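## Task

Reorient the three dice so their upward faces sum to 10, with each die lying completely within the mat and resting flat on a face when done.

## Robot and tools

Robot: two arms, left_arm and right_arm, each ending in a two-finger gripper. Base positions in the scene frame: left_arm (-0.010, +0.434, 0) m and right_arm (+0.069, -0.414, 0) m, each yawed very slightly. The scene frame has its origin at table-top height halfway between the nominal bases, +z upward, +x reaching out over the table, and left_arm on the +y side. These names do not correspond to image left and right. A camera stand sits behind the arms. Loose objects may occasionally get nudged by an outside push.

Gripper geometry: fingers extend along the gripper's +z axis and close along its x axis. The reported end_effector_position is the point midway between the pads, and the fingertips sit 17.5 mm further out. A block protrudes roughly 10 cm toward the gripper's -y side and rotates with it.

Command row: always 18 numbers in [-1, 1], even when only one arm moves. The first 9 belong to left_arm: dx, dy, dz, rx, ry, rz, gripper position, force_limit, speed. The next 9 are the same fields for right_arm. The six pose numbers are an offset, not a pose. They are measured along the axes of that arm's current Hand target, starting from where that target stood when the action or move began. A value of 1.0 means 0.6 m for dx/dy/dz or 180 degrees for rotation. rx, ry and rz together form a single rotation vector. Sending the same offset again moves the arm further by that amount. All zeros re-requests the current Hand target.

Gripper fields: position +1 is fully open (50 mm), the pads meet near -0.65, and -1 grips by closing until stopped. force_limit runs from about 20 N (-1) through 102 N (0) to 185 N (+1) per pad, and the real grip can be up to about 15 N above that. speed is the pad speed: 20 mm/s (-1), 85 (0), 150 (+1). Both force_limit and speed start at +1. A 0 counts as a command, so repeat the last numbers to leave a gripper unchanged. New force or speed values apply only once position changes by 0.01 or more.

object_status meanings: 0 moving; 1 blocked while opening; 2 blocked while closing, which is a real grip; 3 reached the requested position or the pads met, usually meaning nothing is held. position_measured is in counts, and the opening is about (250 - counts) x 0.202 mm.

execute_actions(actions, cameras): actions is a list of actions. Each action is up to 15 rows at 1/30 s each, lasting 0.5 s, and the final row is held if fewer are given. An empty list returns the state plus all camera images. cameras takes names, ["all"] or [].

move(target, speed, blend, stop_force, zero, blocking, cameras): target is one 18-number row or a list of up to 15 rows. Every row is an offset from the same starting Hand targets, not from the previous row. speed is path speed in m/s, from 0.002 to 3.6 with a default of 0.25, and turning is capped at twice that in rad/s. blend is a corner-rounding distance in m, and 0 stops at each target. stop_force (3 to 120 N, shared by both arms) ends an arm's path when the wrist senses that much push against its travel. It is unreliable when the gripper rotates and may miss light objects sliding. zero (default true) re-zeros the sensor before the move. blocking=false returns after about 0.5 s and cannot be combined with stop_force. Paths are straight lines with no obstacle avoidance and last at most 10 s. The result adds a move: line, for example done, off_target, moving, held or fault, along with limits such as paced or held.

Other tools:
- wait(seconds 0 to 10) lets the scene run.
- stop brakes a running move.
- zoom_image(camera, region [x0,y0,x1,y1] in pixels, at most 504 per side) enlarges part of the latest image.
- zero_wrist_force(arm) tares that arm's sensor.
- finished_scene(scene) ends the current scene, given by its number. Make no further calls in that reply.

Cameras: cam_head_left and cam_head_right are fixed on one bar, and cam_left_wrist and cam_right_wrist ride on the hands. All are 672x504. The calibration supplies K, distortion and T_world_to_cam, accurate to a few mm near the image centre.

Results: positions are in m and quaternions in wxyz, both in the scene frame. Velocities are in m/s and rad/s. Joint velocities may read "within noise". Hand target is the last commanded pose after clipping. The gripper often stops short of it, so resend the missing distance as an offset if needed. Wrist force and torque are given in the end effector's own axes, along with a peak line. Joint torques include the arm's own weight. Calls that run actions also list a few intermediate end_effector_position values.

Control behaviour: commanded orientation is clipped to within 32 degrees of the measured orientation at each step. Motion lags the command by about 0.09 to 0.22 s, and fast moves can overshoot. Do not route a gripper close to its own arm's base; go around it. To stop pressing on something, command a target back beyond where the gripper currently is.

Avoid the following:
- dropping dice;
- releasing a die while it is still moving;
- letting anything fall off the table, which fails the task;
- fast impacts or hard pushes;
- arm-to-arm contact, including one gripper closing on the other's fingers;
- pushing past a firm contact.

Faults: a joint reaching its torque limit (142 N m for the big joints, 26.6 N m for the wrists) or an outside force of about 150 N (plus or minus 25) freezes that arm for 10 s. A motor reaching 85 °C brakes its arm for 30 to 60 s, with a MOTOR HOT warning possible from 70 °C. Holding loads or pressing toward an unreachable pose heats the motors.

Each tool is called by a JSON object that holds its "name" and its "arguments", one argument or row to a line.

## Session

{"name": "execute_actions", "arguments": {
  "actions": []
}}

Scene clock: 0.00 s.
left_arm: end_effector_position=(+0.3918, +0.4018, +0.1207) position_measured=3 object_status=3 end_effector_quat_wxyz=(+0.459, +0.888, -0.033, +0.028) | right_arm: end_effector_position=(+0.8418, -0.3432, +0.2495) position_measured=3 object_status=3 end_effector_quat_wxyz=(+0.084, +0.567, +0.648, +0.502)
Joint positions: left_arm=[0.148 -1.422 2.292 -2.314 -2.52 1.824] | right_arm=[3.291 -2.11 -1.676 0.062 2.073 0.245]
Joint velocities: within noise
Joint torques (N m): no reading
Motor temperatures (°C): left_arm=[22 27 22 28 27 33] | right_arm=[23 24 22 30 28 30]
Wrist force (N): no reading
Wrist torque (N m): no reading
Wrist force, peak (N): no reading
Hand target: left_arm +0.3918, +0.4018, +0.1207; +0.459, +0.888, -0.033, +0.028 | right_arm +0.8418, -0.3432, +0.2495; +0.084, +0.567, +0.648, +0.502
Tool commands: left_gripper/position=+1.0 left_gripper/force_limit=+1.0 left_gripper/speed=+1.0 right_gripper/position=+1.0 right_gripper/force_limit=+1.0 right_gripper/speed=+1.0

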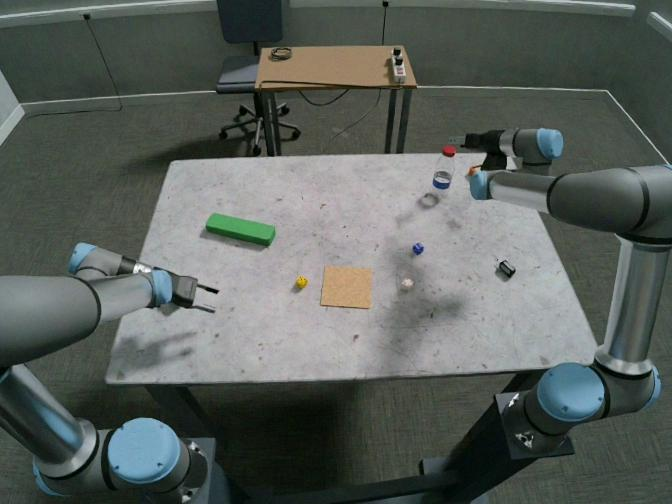

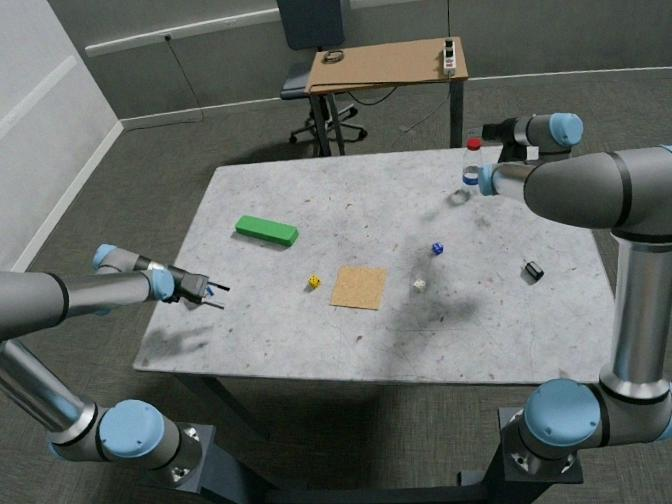

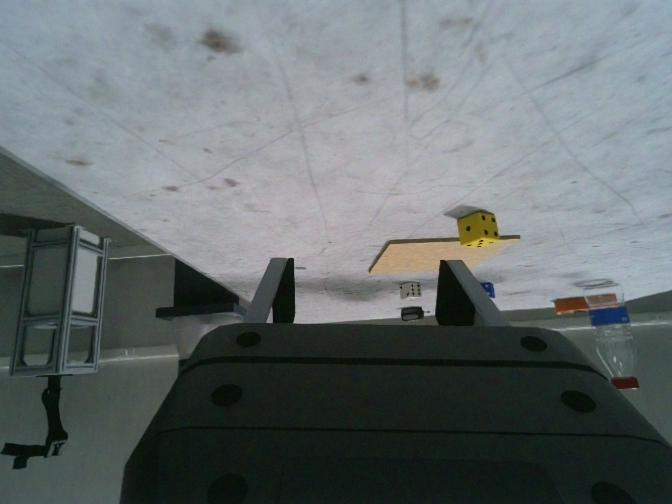

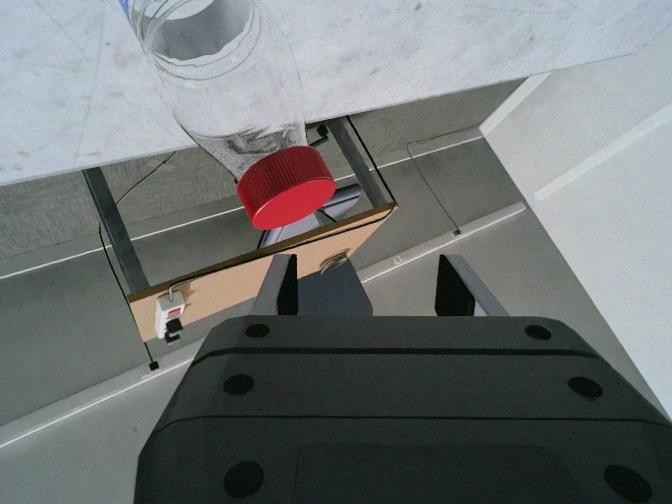

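{"name": "zoom_image", "arguments": {
  "camera": "cam_head_left",
  "region": [280, 230, 440, 320]
}}

{"name": "zoom_image", "arguments": {
  "camera": "cam_head_right",
  "region": [290, 230, 450, 320]
}}

{"name": "zoom_image", "arguments": {
  "camera": "cam_left_wrist",
  "region": [350, 190, 550, 330]
}}

Scaled by 3.150 from the camera's 672x504 image, which has a finer 960x720 frame.

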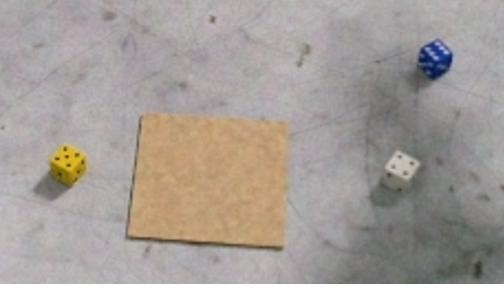

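Scaled by 3.150 from the camera's 672x504 image, which has a finer 960x720 frame.

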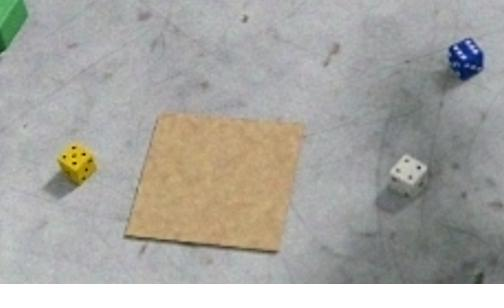

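Scaled by 2.520 from the camera's 672x504 image, which has a finer 960x720 frame.

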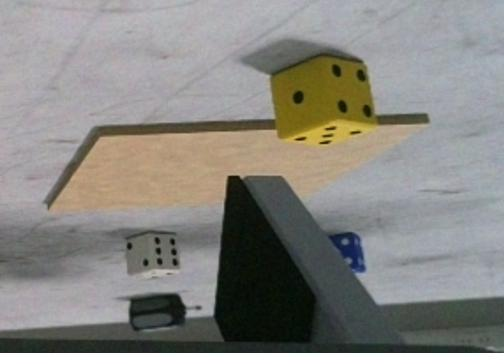

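{"name": "zoom_image", "arguments": {
  "camera": "cam_head_left",
  "region": [285, 268, 317, 296]
}}

{"name": "zoom_image", "arguments": {
  "camera": "cam_head_left",
  "region": [395, 235, 431, 295]
}}

{"name": "zoom_image", "arguments": {
  "camera": "cam_head_right",
  "region": [410, 235, 446, 295]
}}

{"name": "zoom_image", "arguments": {
  "camera": "cam_left_wrist",
  "region": [390, 270, 500, 330]
}}

Scaled by 15.750 from the camera's 672x504 image, which has a finer 960x720 frame.

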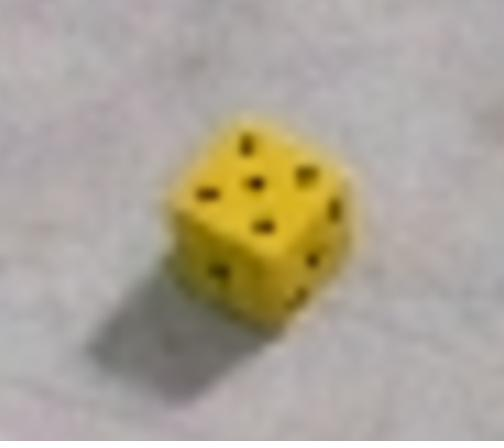

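Scaled by 8.400 from the camera's 672x504 image, which has a finer 960x720 frame.

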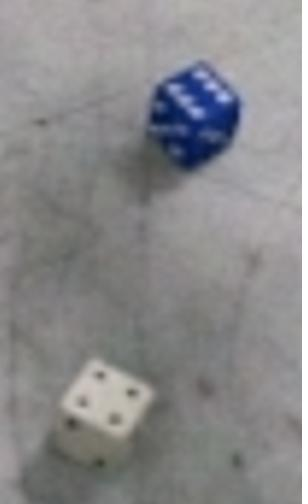

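Scaled by 8.400 from the camera's 672x504 image, which has a finer 960x720 frame.

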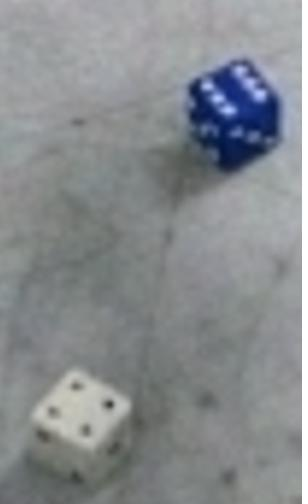

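Scaled by 4.582 from the camera's 672x504 image, which has a finer 960x720 frame.

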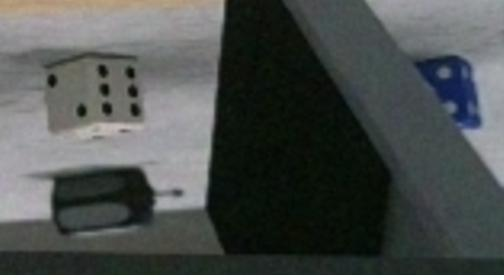

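{"name": "move", "arguments": {
  "target": [
    [0.1261,0.1323,0.1609,0.145,0.0637,-0.15,1,1,1, 0,0,-0.167,0,0,0,1,1,1],
    [0.2522,0.2647,0.3218,0.29,0.1274,-0.2999,1,1,1, 0.376,-0.295,-0.097,0.277,-0.1975,0.0383,1,1,1]
  ],
  "speed": 0.4,
  "blend": 0.04,
  "cameras": ["all"]
}}

Scene clock: 113.93 s.
left_arm: end_effector_position=(+0.5327, +0.1475, +0.1501) position_measured=3 object_status=3 end_effector_quat_wxyz=(+0.000, +0.890, +0.457, +0.000) | right_arm: end_effector_position=(+0.6101, -0.1647, +0.2494) position_measured=3 object_status=3 end_effector_quat_wxyz=(+0.000, +0.707, +0.707, +0.000) end_effector_velocity=(-0.001, +0.000, +0.001) end_effector_angular_velocity=(-0.004, +0.003, -0.002)
Joint positions: left_arm=[-0.67 -1.237 1.644 -1.976 -1.571 -0.082] | right_arm=[3.846 -1.797 -1.52 -1.396 1.571 0.659]
Joint velocities: left_arm=[within noise] | right_arm=[0.001 0 0.003 -0.007 -0.002 0.003]
Joint torques (N m): left_arm=[2.25 -28.33 -33.39 -1.72 -2.57 -1.62] | right_arm=[7.22 24.61 31.45 -0.12 -2 1.65]
Wrist force (N): left_arm=[0.0 -2.7 2.2] | right_arm=[0.4 -2.8 -0.2]
Wrist torque (N m): left_arm=[-0.14 -0.14 0.03] | right_arm=[0.08 -0.31 0.13]
Wrist force, peak (N): left_arm=[0.0 -2.9 2.1] | right_arm=[3.2 -3.7 -0.2]
Hand target: left_arm +0.5327, +0.1475, +0.1501; +0.000, +0.890, +0.457, +0.000 | right_arm +0.6100, -0.1646, +0.2493; +0.000, +0.707, +0.707, +0.000
Off the commanded pose: left_arm 0.000 m, 0 deg | right_arm 0.000 m, 0 deg.
move: done
camera_calibration:
cam_left_wrist: T_world_to_cam=[[0.586373, 0.809781, -0.0205328, -0.414356], [0.764947, -0.545213, 0.342927, -0.359322], [0.266501, -0.21679, -0.939138, 0.165602], [0, 0, 0, 1]] pos_world=[0.473696, 0.175532, 0.270237]
cam_right_wrist: T_world_to_cam=[[0.00438422, 0.999971, -0.00623971, 0.171735], [0.942929, -0.00205633, 0.332986, -0.642405], [0.332964, -0.00734349, -0.942911, 0.161586], [0, 0, 0, 1]] pos_world=[0.551188, -0.171864, 0.367345]

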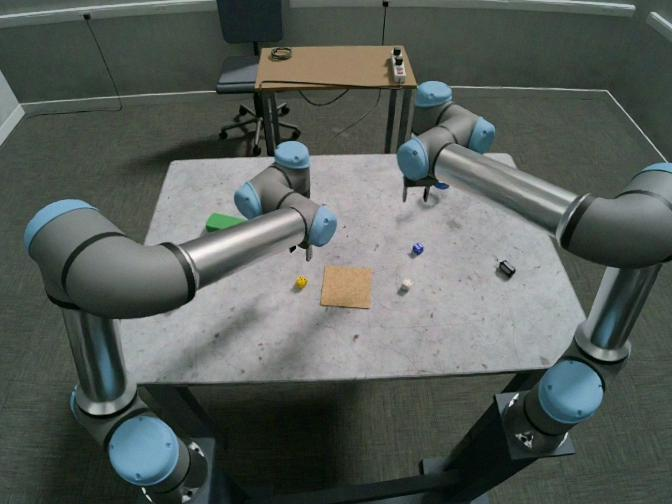

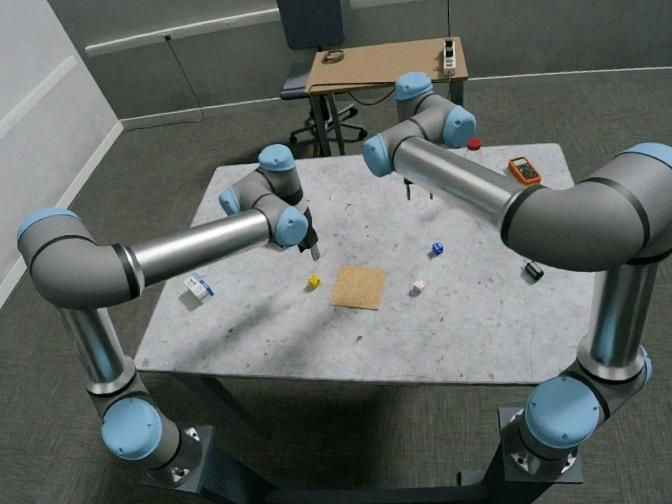

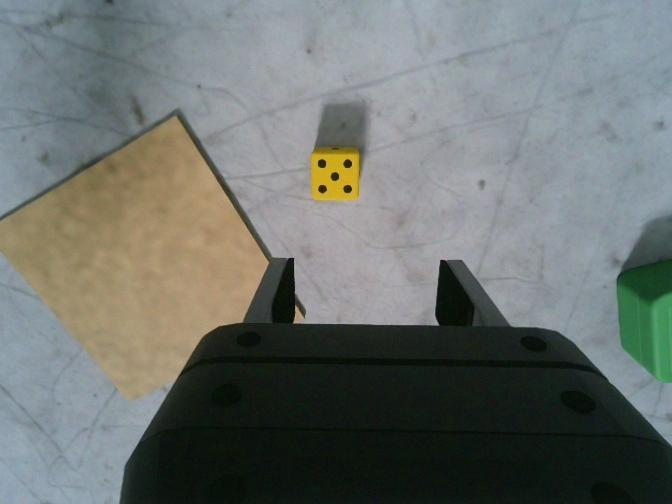

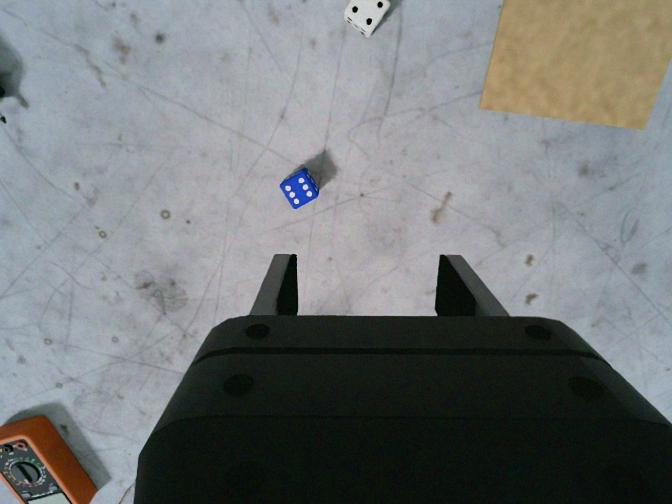

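{"name": "zoom_image", "arguments": {
  "camera": "cam_head_left",
  "region": [270, 220, 350, 300]
}}

{"name": "zoom_image", "arguments": {
  "camera": "cam_head_right",
  "region": [280, 220, 360, 300]
}}

{"name": "zoom_image", "arguments": {
  "camera": "cam_head_left",
  "region": [390, 160, 470, 260]
}}

{"name": "zoom_image", "arguments": {
  "camera": "cam_head_right",
  "region": [390, 160, 470, 260]
}}

{"name": "zoom_image", "arguments": {
  "camera": "cam_left_wrist",
  "region": [260, 120, 460, 320]
}}

{"name": "zoom_image", "arguments": {
  "camera": "cam_right_wrist",
  "region": [250, 0, 410, 240]
}}

Scaled by 6.300 from the camera's 672x504 image, which has a finer 960x720 frame.

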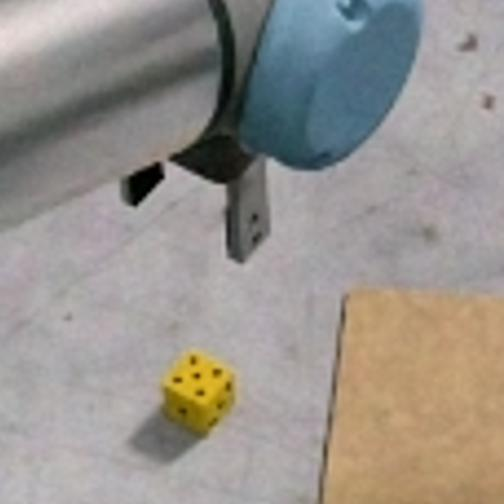

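Scaled by 6.300 from the camera's 672x504 image, which has a finer 960x720 frame.

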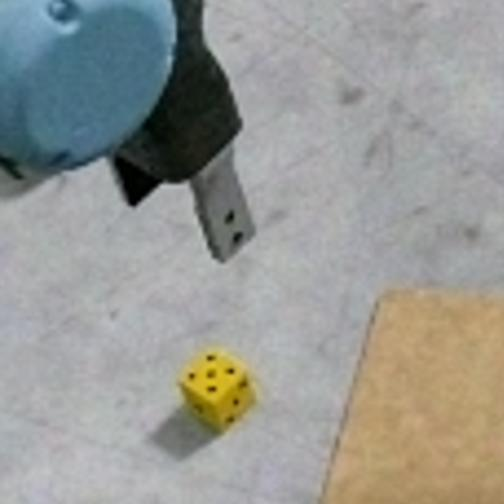

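Scaled by 5.040 from the camera's 672x504 image, which has a finer 960x720 frame.

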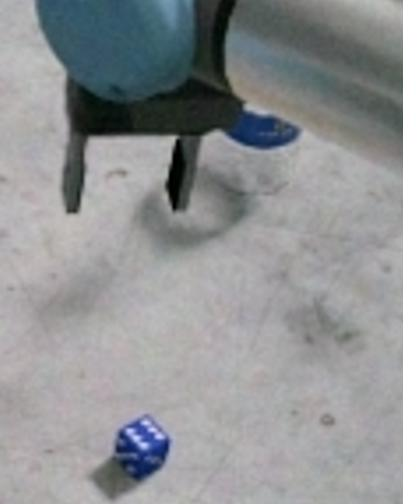

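Scaled by 5.040 from the camera's 672x504 image, which has a finer 960x720 frame.

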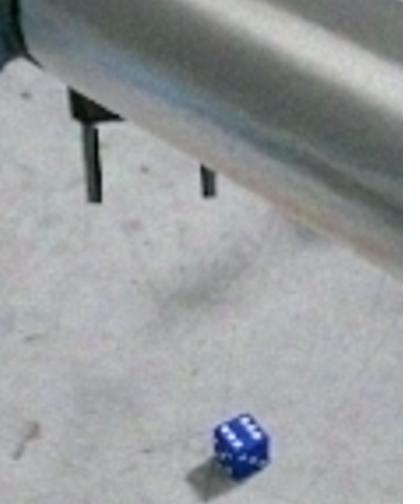

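Scaled by 2.520 from the camera's 672x504 image, which has a finer 960x720 frame.

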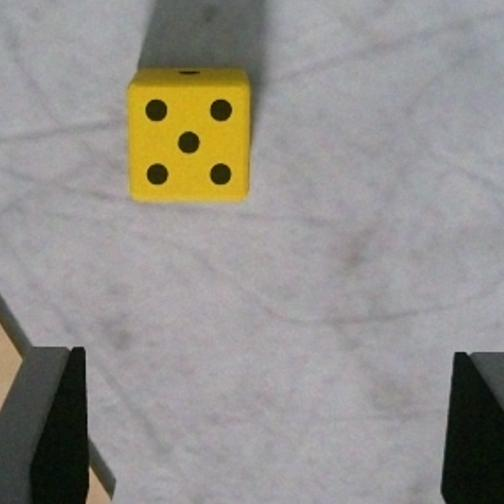

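Scaled by 2.100 from the camera's 672x504 image, which has a finer 960x720 frame.

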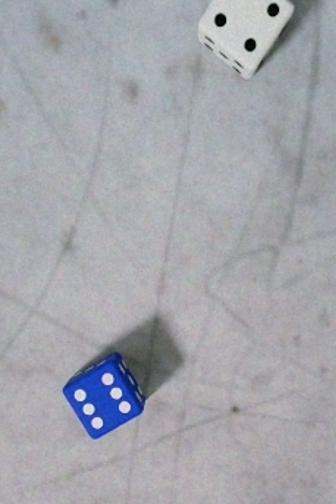

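{"name": "move", "arguments": {
  "target": [-0.0278,-0.045,0.1417,0,0,0,1,1,1,-0.1028,-0.051,0.3073,-0.189,0.055,-0.175,1,1,1],
  "speed": 0.25,
  "cameras": ["all"]
}}

Scene clock: 173.80 s.
left_arm: end_effector_position=(+0.5010, +0.1497, +0.0650) position_measured=3 object_status=3 end_effector_quat_wxyz=(+0.000, +0.890, +0.457, +0.000) | right_arm: end_effector_position=(+0.5794, -0.2264, +0.0651) position_measured=3 object_status=3 end_effector_quat_wxyz=(+0.145, +0.459, +0.836, +0.263)
Joint positions: left_arm=[-0.703 -1.197 1.837 -2.21 -1.571 -0.116] | right_arm=[3.802 -1.854 -2.391 0.141 1.543 0.038]
Joint torques (N m): left_arm=[6.83 -43.45 -31.29 -1.69 -1.9 2] | right_arm=[8.61 19.02 8.28 6.62 -1.4 -1.32]
Wrist force (N): left_arm=[0.2 -2.2 2.1] | right_arm=[-0.6 -1.1 0.1]
Wrist torque (N m): left_arm=[-0.07 -0.17 0.20] | right_arm=[-0.03 -0.15 -0.12]
Wrist force, peak (N): left_arm=[0.0 -2.6 2.8] | right_arm=[-1.0 -3.6 1.0]
Hand target: left_arm +0.5010, +0.1497, +0.0651; +0.000, +0.890, +0.457, +0.000 | right_arm +0.5793, -0.2264, +0.0650; +0.145, +0.459, +0.836, +0.263
Off the commanded pose: left_arm 0.000 m, 0 deg | right_arm 0.000 m, 0 deg.
move: done
camera_calibration:
cam_left_wrist: T_world_to_cam=[[0.586076, 0.809996, -0.0205304, -0.399123], [0.765242, -0.54501, 0.342593, -0.304852], [0.266309, -0.216496, -0.93926, 0.0946402], [0, 0, 0, 1]] pos_world=[0.441998, 0.17763, 0.185137]
cam_right_wrist: T_world_to_cam=[[-0.531406, 0.84711, -0.00362768, 0.508097], [0.491636, 0.311893, 0.813029, -0.250816], [0.689856, 0.430265, -0.582212, -0.133544], [0, 0, 0, 1]] pos_world=[0.485442, -0.294727, 0.128013]

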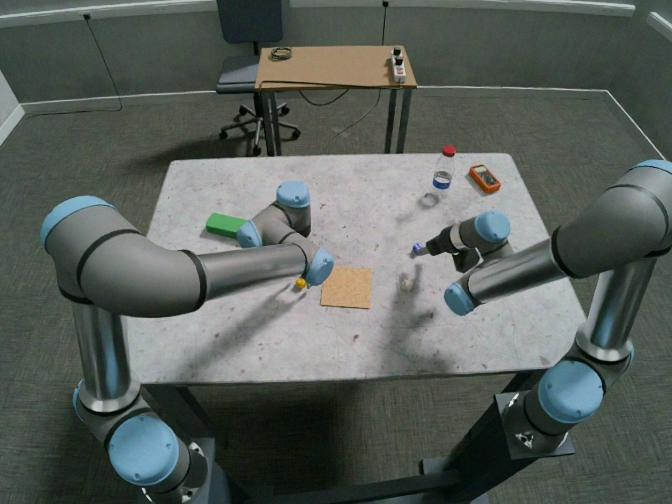

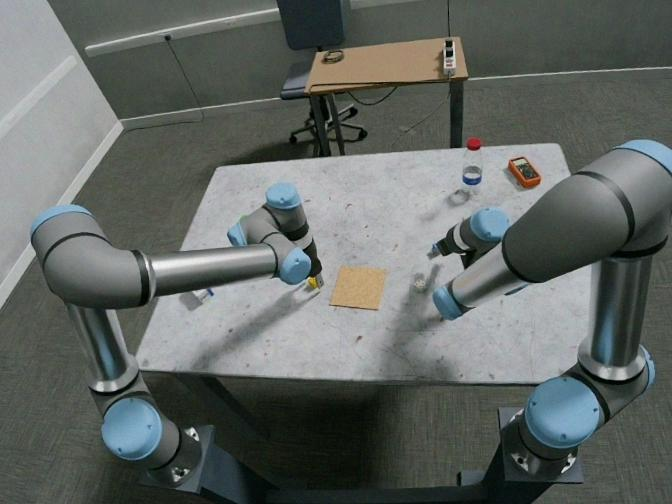

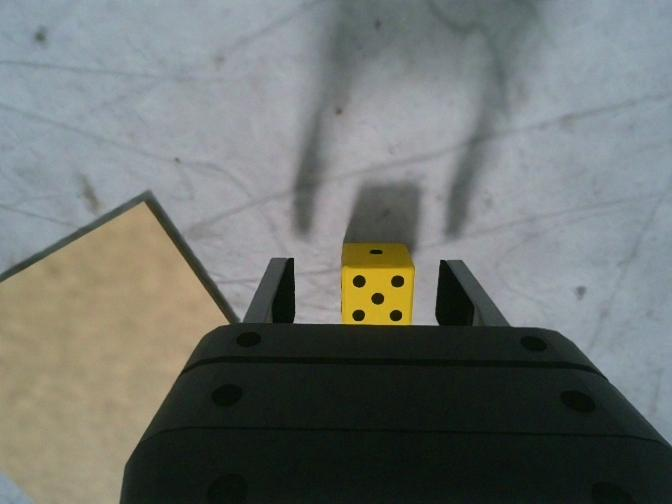

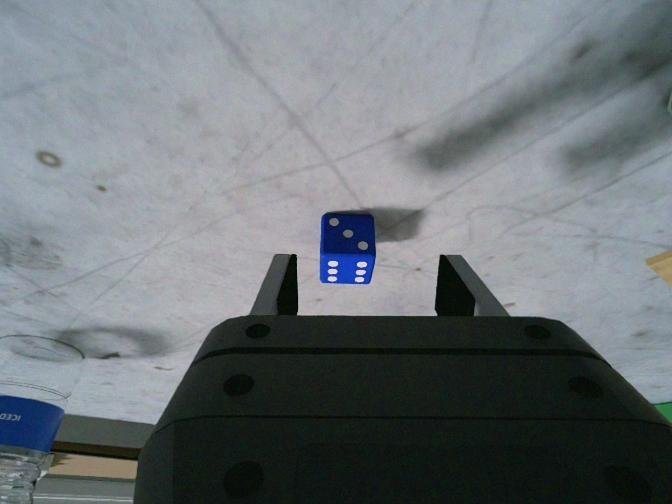

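{"name": "move", "arguments": {
  "target": [0.006,0,0.0167,0,0,0,1,1,1,0.1413,0.0377,-0.1462,0.1675,-0.1228,0.3896,1,1,1],
  "speed": 0.25,
  "cameras": ["cam_left_wrist","cam_right_wrist"]
}}

{"name": "move", "arguments": {
  "target": [0,0,0.05,0,0,0,1,1,1,0,0,0,0,0,0,1,1,1],
  "speed": 0.008,
  "stop_force": 4
}}

Scene clock: 212.73 s.
left_arm: end_effector_position=(+0.5031, +0.1526, +0.0550) position_measured=3 object_status=3 end_effector_quat_wxyz=(+0.000, +0.890, +0.457, +0.000) | right_arm: end_effector_position=(+0.5071, -0.1719, +0.1498) position_measured=3 object_status=3 end_effector_quat_wxyz=(+0.000, +0.907, +0.422, -0.001)
Joint positions: left_arm=[-0.697 -1.182 1.845 -2.234 -1.571 -0.109] | right_arm=[3.963 -1.65 -1.961 -1.103 1.57 1.474]
Joint torques (N m): left_arm=[3.89 -32.74 -14.9 -3.23 2.29 2.03] | right_arm=[7.79 32.11 27.9 2.91 -0.57 1.32]
Wrist force (N): left_arm=[0.2 -2.3 1.8] | right_arm=[-0.1 -2.5 0.1]
Wrist torque (N m): left_arm=[-0.08 -0.16 0.02] | right_arm=[0.03 -0.19 0.12]
Wrist force, peak (N): left_arm=[0.2 -2.5 2.2] | right_arm=[0.1 -2.6 -0.3]
Hand target: left_arm +0.5031, +0.1526, +0.0550; +0.000, +0.890, +0.457, +0.000 | right_arm +0.5070, -0.1718, +0.1498; +0.000, +0.907, +0.422, -0.001
Off the commanded pose: left_arm 0.000 m, 0 deg | right_arm 0.000 m, 0 deg.
move: done
camera_calibration:
cam_left_wrist: T_world_to_cam=[[0.58613, 0.809957, -0.0205318, -0.403006], [0.765161, -0.545025, 0.342749, -0.301386], [0.266421, -0.216605, -0.939203, 0.0852978], [0, 0, 0, 1]] pos_world=[0.444097, 0.18063, 0.175137]
cam_right_wrist: T_world_to_cam=[[0.646119, 0.763202, -0.00728088, -0.187227], [0.721097, -0.607292, 0.333491, -0.503732], [0.250099, -0.220725, -0.942725, 0.107259], [0, 0, 0, 1]] pos_world=[0.457385, -0.139346, 0.267742]
Images, in order (width x height): cam_left_wrist 672x504, cam_right_wrist 672x504.

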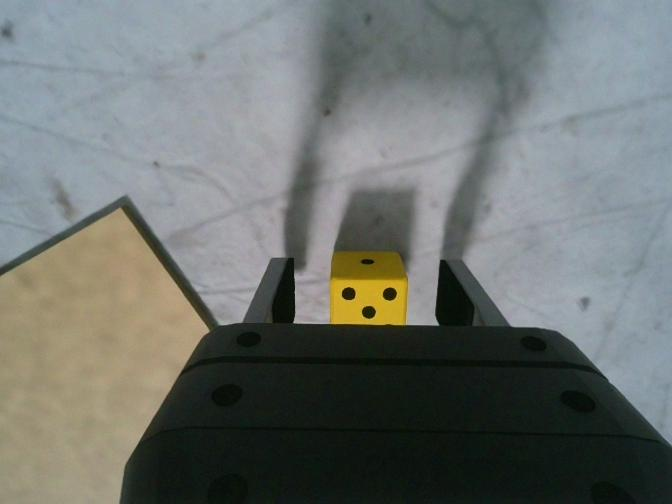

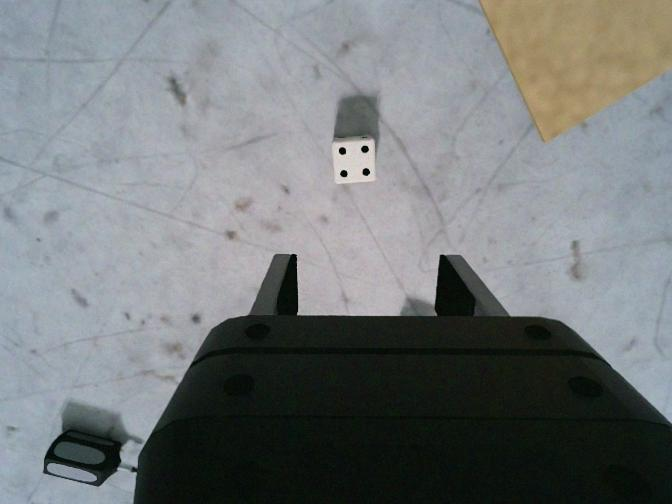

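Scene clock: 215.17 s.
left_arm: end_effector_position=(+0.5031, +0.1526, +0.0444) position_measured=3 object_status=3 end_effector_quat_wxyz=(+0.000, +0.890, +0.457, +0.000) | right_arm: end_effector_position=(+0.5070, -0.1718, +0.1498) position_measured=3 object_status=3 end_effector_quat_wxyz=(+0.000, +0.907, +0.422, -0.001)
Joint positions: left_arm=[-0.697 -1.165 1.855 -2.26 -1.571 -0.109] | right_arm=[3.963 -1.65 -1.96 -1.104 1.57 1.474]
Joint torques (N m): left_arm=[-3.16 -42.53 -29.49 -0.58 2.18 -0.19] | right_arm=[8.01 32.21 29.66 0.07 2.42 1.51]
Wrist force (N): left_arm=[-0.2 -2.7 -1.5] | right_arm=[0.0 -2.5 0.0]
Wrist torque (N m): left_arm=[-0.14 0.02 0.01] | right_arm=[0.04 -0.20 0.06]
Wrist force, peak (N): left_arm=[-2.0 -13.8 -21.9] | right_arm=[-0.1 -2.7 0.2]
Hand target: left_arm +0.5031, +0.1526, +0.0444; +0.000, +0.890, +0.457, +0.000 (not the last commanded pose) | right_arm +0.5070, -0.1718, +0.1498; +0.000, +0.907, +0.422, -0.001
Off the commanded pose: left_arm 0.019 m, 0 deg | right_arm 0.000 m, 0 deg.
move: contact (left_arm)

{"name": "zoom_image", "arguments": {
  "camera": "cam_right_wrist",
  "region": [314, 110, 394, 200]
}}

{"name": "zoom_image", "arguments": {
  "camera": "cam_left_wrist",
  "region": [280, 230, 460, 330]
}}

Scaled by 5.600 from the camera's 672x504 image, which has a finer 960x720 frame.
This view is cut from an older image: the scene may have changed since it was taken.

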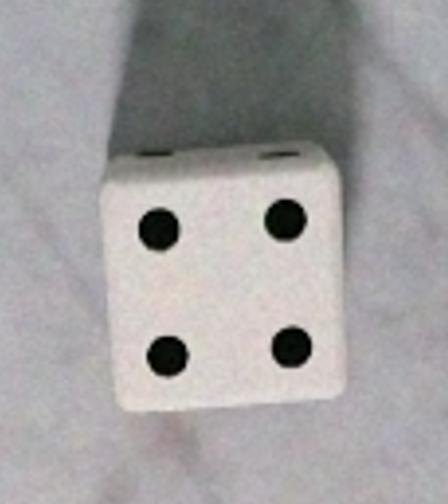

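Scaled by 2.800 from the camera's 672x504 image, which has a finer 960x720 frame.
This view is cut from an older image: the scene may have changed since it was taken.

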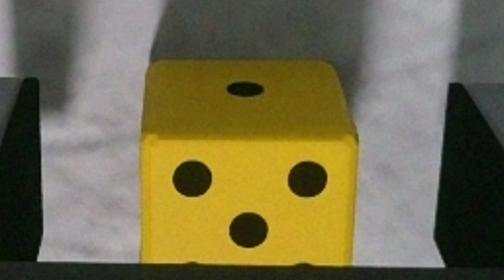

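{"name": "move", "arguments": {
  "target": [
    [0.0008,-0.005,-0.018,-0.11,0,0,1,1,1,-0.0038,-0.0528,0.08,0,0,-0.0239,1,1,1],
    [0.0017,-0.0107,-0.0068,-0.2222,0,0,1,1,1,-0.0038,-0.0528,0.1583,0,0,-0.0239,1,1,1],
    [0.0017,-0.0107,-0.0068,-0.2222,0,0,-1,-0.9,-0.5,-0.0038,-0.0528,0.1583,0,0,-0.0239,1,1,1]
  ],
  "speed": 0.15,
  "blend": [0.005,0,0],
  "cameras": ["cam_left_wrist","cam_right_wrist"]
}}

Scene clock: 247.87 s.
left_arm: end_effector_position=(+0.4985, +0.1572, +0.0485) position_measured=129 object_status=2 end_effector_quat_wxyz=(+0.304, +0.836, +0.429, +0.156) | right_arm: end_effector_position=(+0.4812, -0.1533, +0.0548) position_measured=3 object_status=3 end_effector_quat_wxyz=(+0.000, +0.890, +0.456, -0.001)
Joint positions: left_arm=[-0.742 -1.146 2.351 -3.467 -1.472 -0.119] | right_arm=[4.029 -1.764 -2.121 -0.829 1.571 1.465]
Joint torques (N m): left_arm=[6.78 -21.37 -20.34 -6.47 -2.24 -2.03] | right_arm=[-8.1 33.05 25.88 0.11 -1.1 0.16]
Wrist force (N): left_arm=[-0.1 -0.9 0.3] | right_arm=[0.0 -2.4 0.1]
Wrist torque (N m): left_arm=[-0.14 -0.06 -0.01] | right_arm=[0.11 -0.23 0.12]
Wrist force, peak (N): left_arm=[0.0 -2.8 -1.9] | right_arm=[0.0 -2.9 0.3]
Hand target: left_arm +0.4985, +0.1572, +0.0485; +0.304, +0.836, +0.429, +0.156 | right_arm +0.4813, -0.1533, +0.0548; +0.000, +0.890, +0.456, -0.001
Off the commanded pose: left_arm 0.000 m, 0 deg | right_arm 0.000 m, 0 deg.
move: done
camera_calibration:
cam_left_wrist: T_world_to_cam=[[0.596048, 0.802846, -0.0128113, -0.408319], [0.407446, -0.28867, 0.866405, -0.180575], [0.691892, -0.521639, -0.499178, -0.104053], [0, 0, 0, 1]] pos_world=[0.388946, 0.221413, 0.0992786]
cam_right_wrist: T_world_to_cam=[[0.587127, 0.809461, -0.00733438, -0.14992], [0.764633, -0.551592, 0.333291, -0.454576], [0.265741, -0.201292, -0.942795, 0.0237965], [0, 0, 0, 1]] pos_world=[0.429282, -0.124596, 0.172842]
Images, in order (width x height): cam_left_wrist 672x504, cam_right_wrist 672x504.

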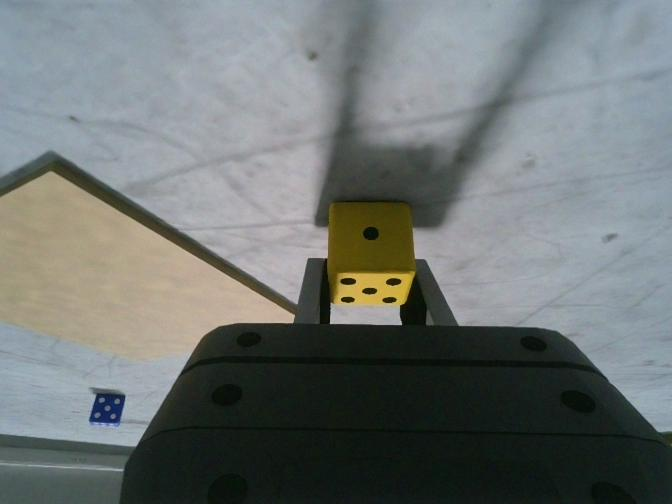

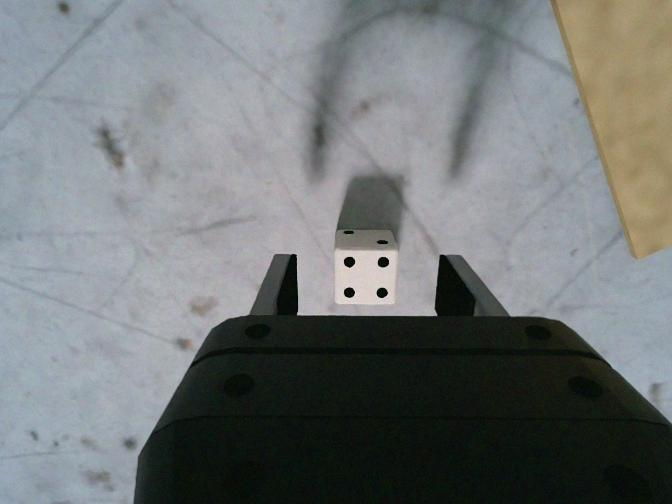

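{"name": "move", "arguments": {
  "target": [
    [0,0.0643,-0.0766,0,0,0,-1,-0.9,-0.5,0,0,0.0417,0,0,0,1,1,1],
    [-0.1642,0.0975,0.0108,0.3651,0.0396,0.5663,-1,-0.9,-0.5,0,0,0.0417,0,0,0,1,1,1]
  ],
  "speed": 0.4,
  "blend": 0.02,
  "cameras": ["all"]
}}

{"name": "move", "arguments": {
  "target": [0,0,0,0,0,0,-1,-0.9,-0.5,0,0,0.05,0,0,0,1,1,1],
  "speed": 0.006,
  "stop_force": 4
}}

Scene clock: 272.07 s.
left_arm: end_effector_position=(+0.4838, +0.0663, +0.0858) position_measured=129 object_status=2 end_effector_quat_wxyz=(-0.278, +0.928, -0.193, +0.155) | right_arm: end_effector_position=(+0.4812, -0.1533, +0.0298) position_measured=3 object_status=3 end_effector_quat_wxyz=(+0.000, +0.890, +0.456, -0.001)
Joint positions: left_arm=[-1.073 -1.105 1.707 -1.889 -0.98 0.785] | right_arm=[4.029 -1.813 -2.146 -0.755 1.571 1.465]
Joint torques (N m): left_arm=[5.82 -47.13 -11.6 -3.97 -0.9 -2.48] | right_arm=[-8.36 20.95 11.38 5.83 -1.65 -1.37]
Wrist force (N): left_arm=[1.1 -2.7 2.7] | right_arm=[0.2 -2.4 0.4]
Wrist torque (N m): left_arm=[0.15 -0.18 0.16] | right_arm=[0.14 -0.27 0.12]
Wrist force, peak (N): left_arm=[4.0 -7.7 1.2] | right_arm=[-0.1 -2.4 2.0]
Hand target: left_arm +0.4838, +0.0663, +0.0858; -0.278, +0.928, -0.193, +0.155 (not the last commanded pose) | right_arm +0.4812, -0.1533, +0.0298; +0.000, +0.890, +0.456, -0.001
Off the commanded pose: left_arm 0.018 m, 20 deg | right_arm 0.000 m, 0 deg.
move: held (left_arm; a check stopped the path); path passed 1 of 2 targets; limits=held
pose unreachable (left arm): on one or more control steps of this call, first in action 0 (counted from 0), this arm could not follow its commanded pose, so it was not sent that pose on those steps. It may still have moved: this result reports where it is.
cause: moving toward the commanded pose would bring a part of the arm too close to another arm (a part of this arm just beyond joint 5 (wrist 2) and a part of the right arm just beyond its joint 3 (elbow), along the way the arms are being sent, or toward where that arm still pushes).
camera_calibration:
cam_left_wrist: T_world_to_cam=[[0.884444, -0.437983, 0.161026, -0.398251], [-0.388121, -0.882009, -0.267251, 0.288366], [0.259078, 0.173871, -0.950078, 0.0792612], [0, 0, 0, 1]] pos_world=[0.443617, 0.0661331, 0.216499]
cam_right_wrist: T_world_to_cam=[[0.587111, 0.809474, -0.00727923, -0.149964], [0.764613, -0.551576, 0.333363, -0.446189], [0.265833, -0.201287, -0.94277, 0.0000963239], [0, 0, 0, 1]] pos_world=[0.429182, -0.124696, 0.147742]

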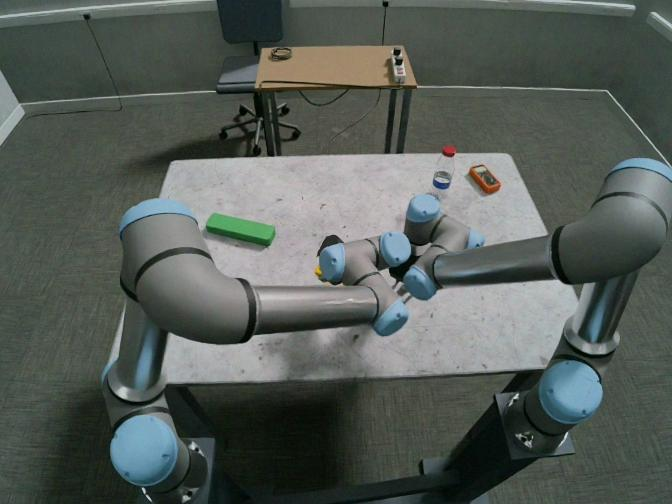

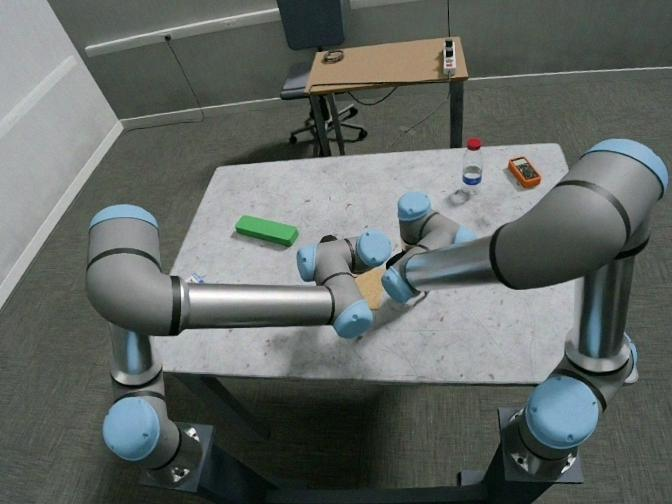

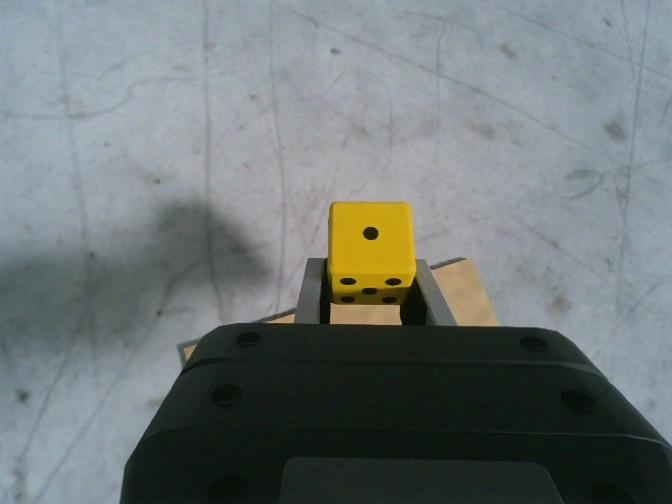

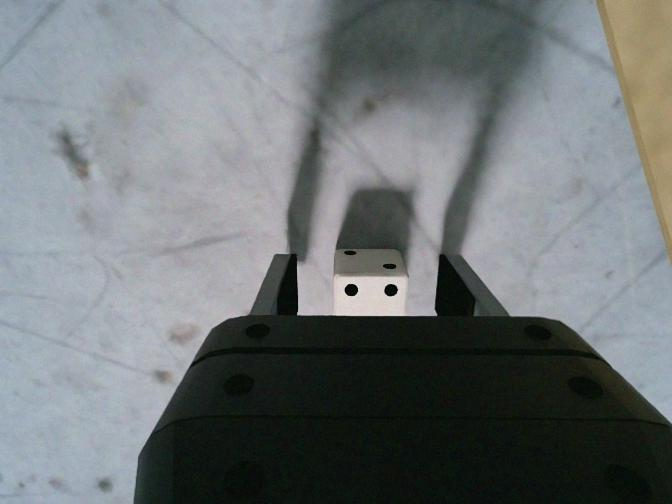

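Scene clock: 275.00 s.
left_arm: end_effector_position=(+0.4838, +0.0663, +0.0858) position_measured=129 object_status=2 end_effector_quat_wxyz=(-0.278, +0.928, -0.193, +0.155) | right_arm: end_effector_position=(+0.4812, -0.1534, +0.0181) position_measured=3 object_status=3 end_effector_quat_wxyz=(+0.000, +0.890, +0.456, -0.001)
Joint positions: left_arm=[-1.073 -1.105 1.707 -1.889 -0.98 0.785] | right_arm=[4.029 -1.837 -2.156 -0.72 1.571 1.465]
Joint torques (N m): left_arm=[6.68 -46.93 -11.71 -3.96 -0.89 -2.44] | right_arm=[-5.52 34.68 23.91 0.27 -1.25 -1.39]
Wrist force (N): left_arm=[1.0 -2.7 2.9] | right_arm=[0.9 -2.8 -1.0]
Wrist torque (N m): left_arm=[0.15 -0.16 0.16] | right_arm=[0.10 -0.26 0.14]
Wrist force, peak (N): left_arm=[1.1 -2.9 3.2] | right_arm=[-7.6 -2.9 -15.9]
Hand target: left_arm +0.4838, +0.0663, +0.0858; -0.278, +0.928, -0.193, +0.155 | right_arm +0.4812, -0.1533, +0.0181; +0.000, +0.890, +0.456, -0.001 (not the last commanded pose)
Off the commanded pose: left_arm 0.000 m, 0 deg | right_arm 0.018 m, 0 deg.
move: contact (right_arm)

{"name": "move", "arguments": {
  "target": [
    [-0.0058,-0.1092,0.006,-0.1233,-0.1852,-0.4166,-1,-0.9,-0.5,0,0,-0.0033,0,0,0,1,1,1],
    [0.0172,0.0048,0.01,0.0979,-0.5955,-0.6389,-1,-0.9,-0.5,0,0,-0.0033,0,0,0,-1,-0.9,-0.5]
  ],
  "speed": 0.4,
  "blend": 0.03,
  "cameras": ["all"]
}}

Scene clock: 297.87 s.
left_arm: end_effector_position=(+0.4944, +0.0622, +0.0812) position_measured=129 object_status=2 end_effector_quat_wxyz=(-0.172, +0.386, +0.828, -0.368) | right_arm: end_effector_position=(+0.4812, -0.1533, +0.0201) position_measured=128 object_status=2 end_effector_quat_wxyz=(+0.000, +0.890, +0.456, -0.001)
Joint positions: left_arm=[-0.521 -0.912 1.482 -1.808 -2.355 -1.116] | right_arm=[4.029 -1.833 -2.155 -0.726 1.571 1.465]
Joint torques (N m): left_arm=[-6.11 -54.47 -31.41 -2.97 -4.7 -2.54] | right_arm=[8.24 22.47 18.02 5.41 -1.32 -0.79]
Wrist force (N): left_arm=[1.2 -2.8 3.0] | right_arm=[0.2 -2.4 0.2]
Wrist torque (N m): left_arm=[0.21 -0.23 0.15] | right_arm=[0.13 -0.25 0.13]
Wrist force, peak (N): left_arm=[1.1 -2.7 3.4] | right_arm=[0.8 -2.8 -0.9]
Hand target: left_arm +0.4944, +0.0622, +0.0812; -0.172, +0.386, +0.828, -0.368 | right_arm +0.4812, -0.1533, +0.0201; +0.000, +0.890, +0.456, -0.001
Off the commanded pose: left_arm 0.000 m, 0 deg | right_arm 0.000 m, 0 deg.
move: done
camera_calibration:
cam_left_wrist: T_world_to_cam=[[-0.652697, 0.757435, -0.0167157, 0.291348], [0.674553, 0.570949, -0.467969, -0.311866], [-0.344912, -0.316718, -0.883587, 0.396603], [0, 0, 0, 1]] pos_world=[0.537326, 0.0829935, 0.209359]
cam_right_wrist: T_world_to_cam=[[0.587127, 0.809461, -0.00733438, -0.150035], [0.764633, -0.551592, 0.333291, -0.442956], [0.265741, -0.201292, -0.942795, -0.00900634], [0, 0, 0, 1]] pos_world=[0.429182, -0.124696, 0.138042]

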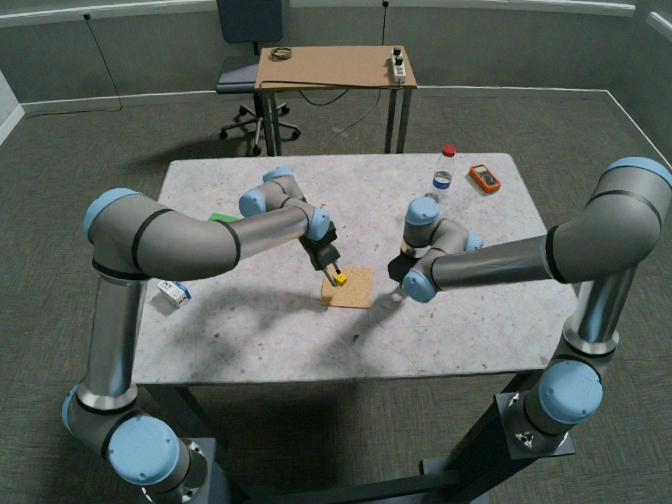

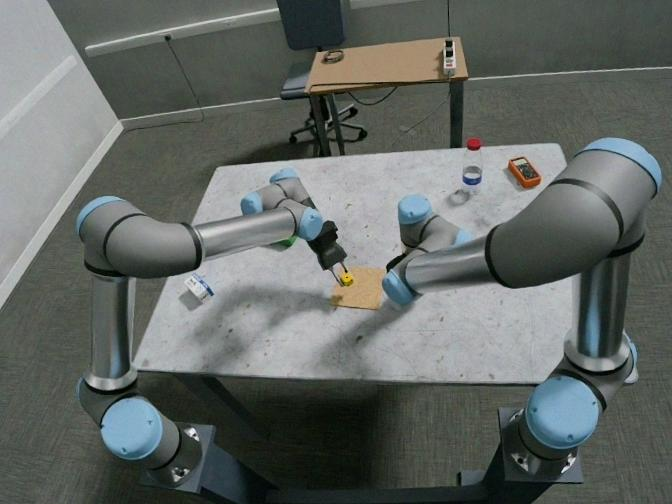

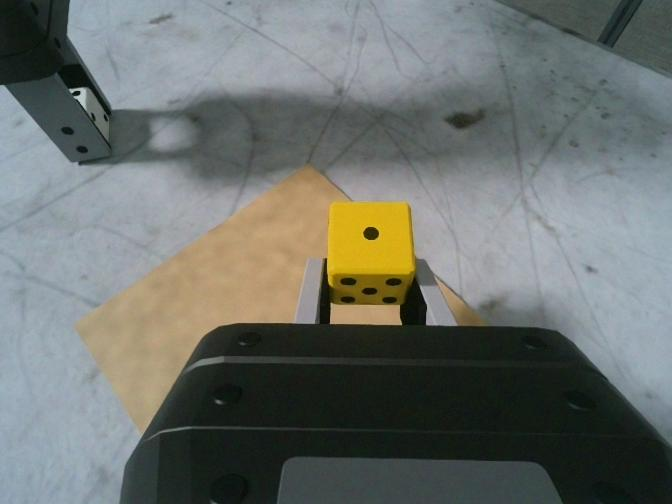

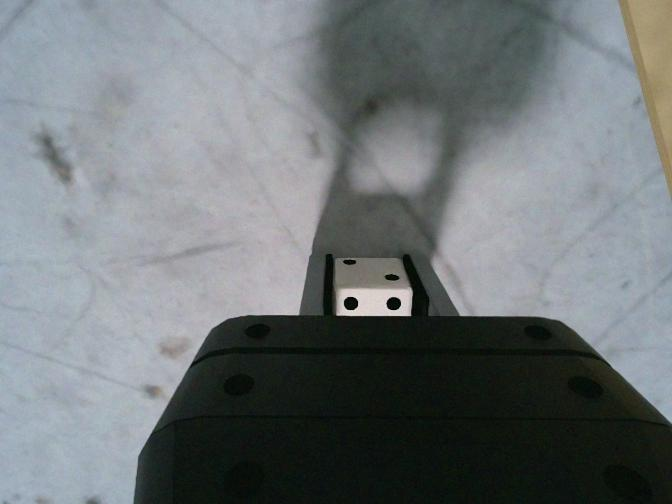

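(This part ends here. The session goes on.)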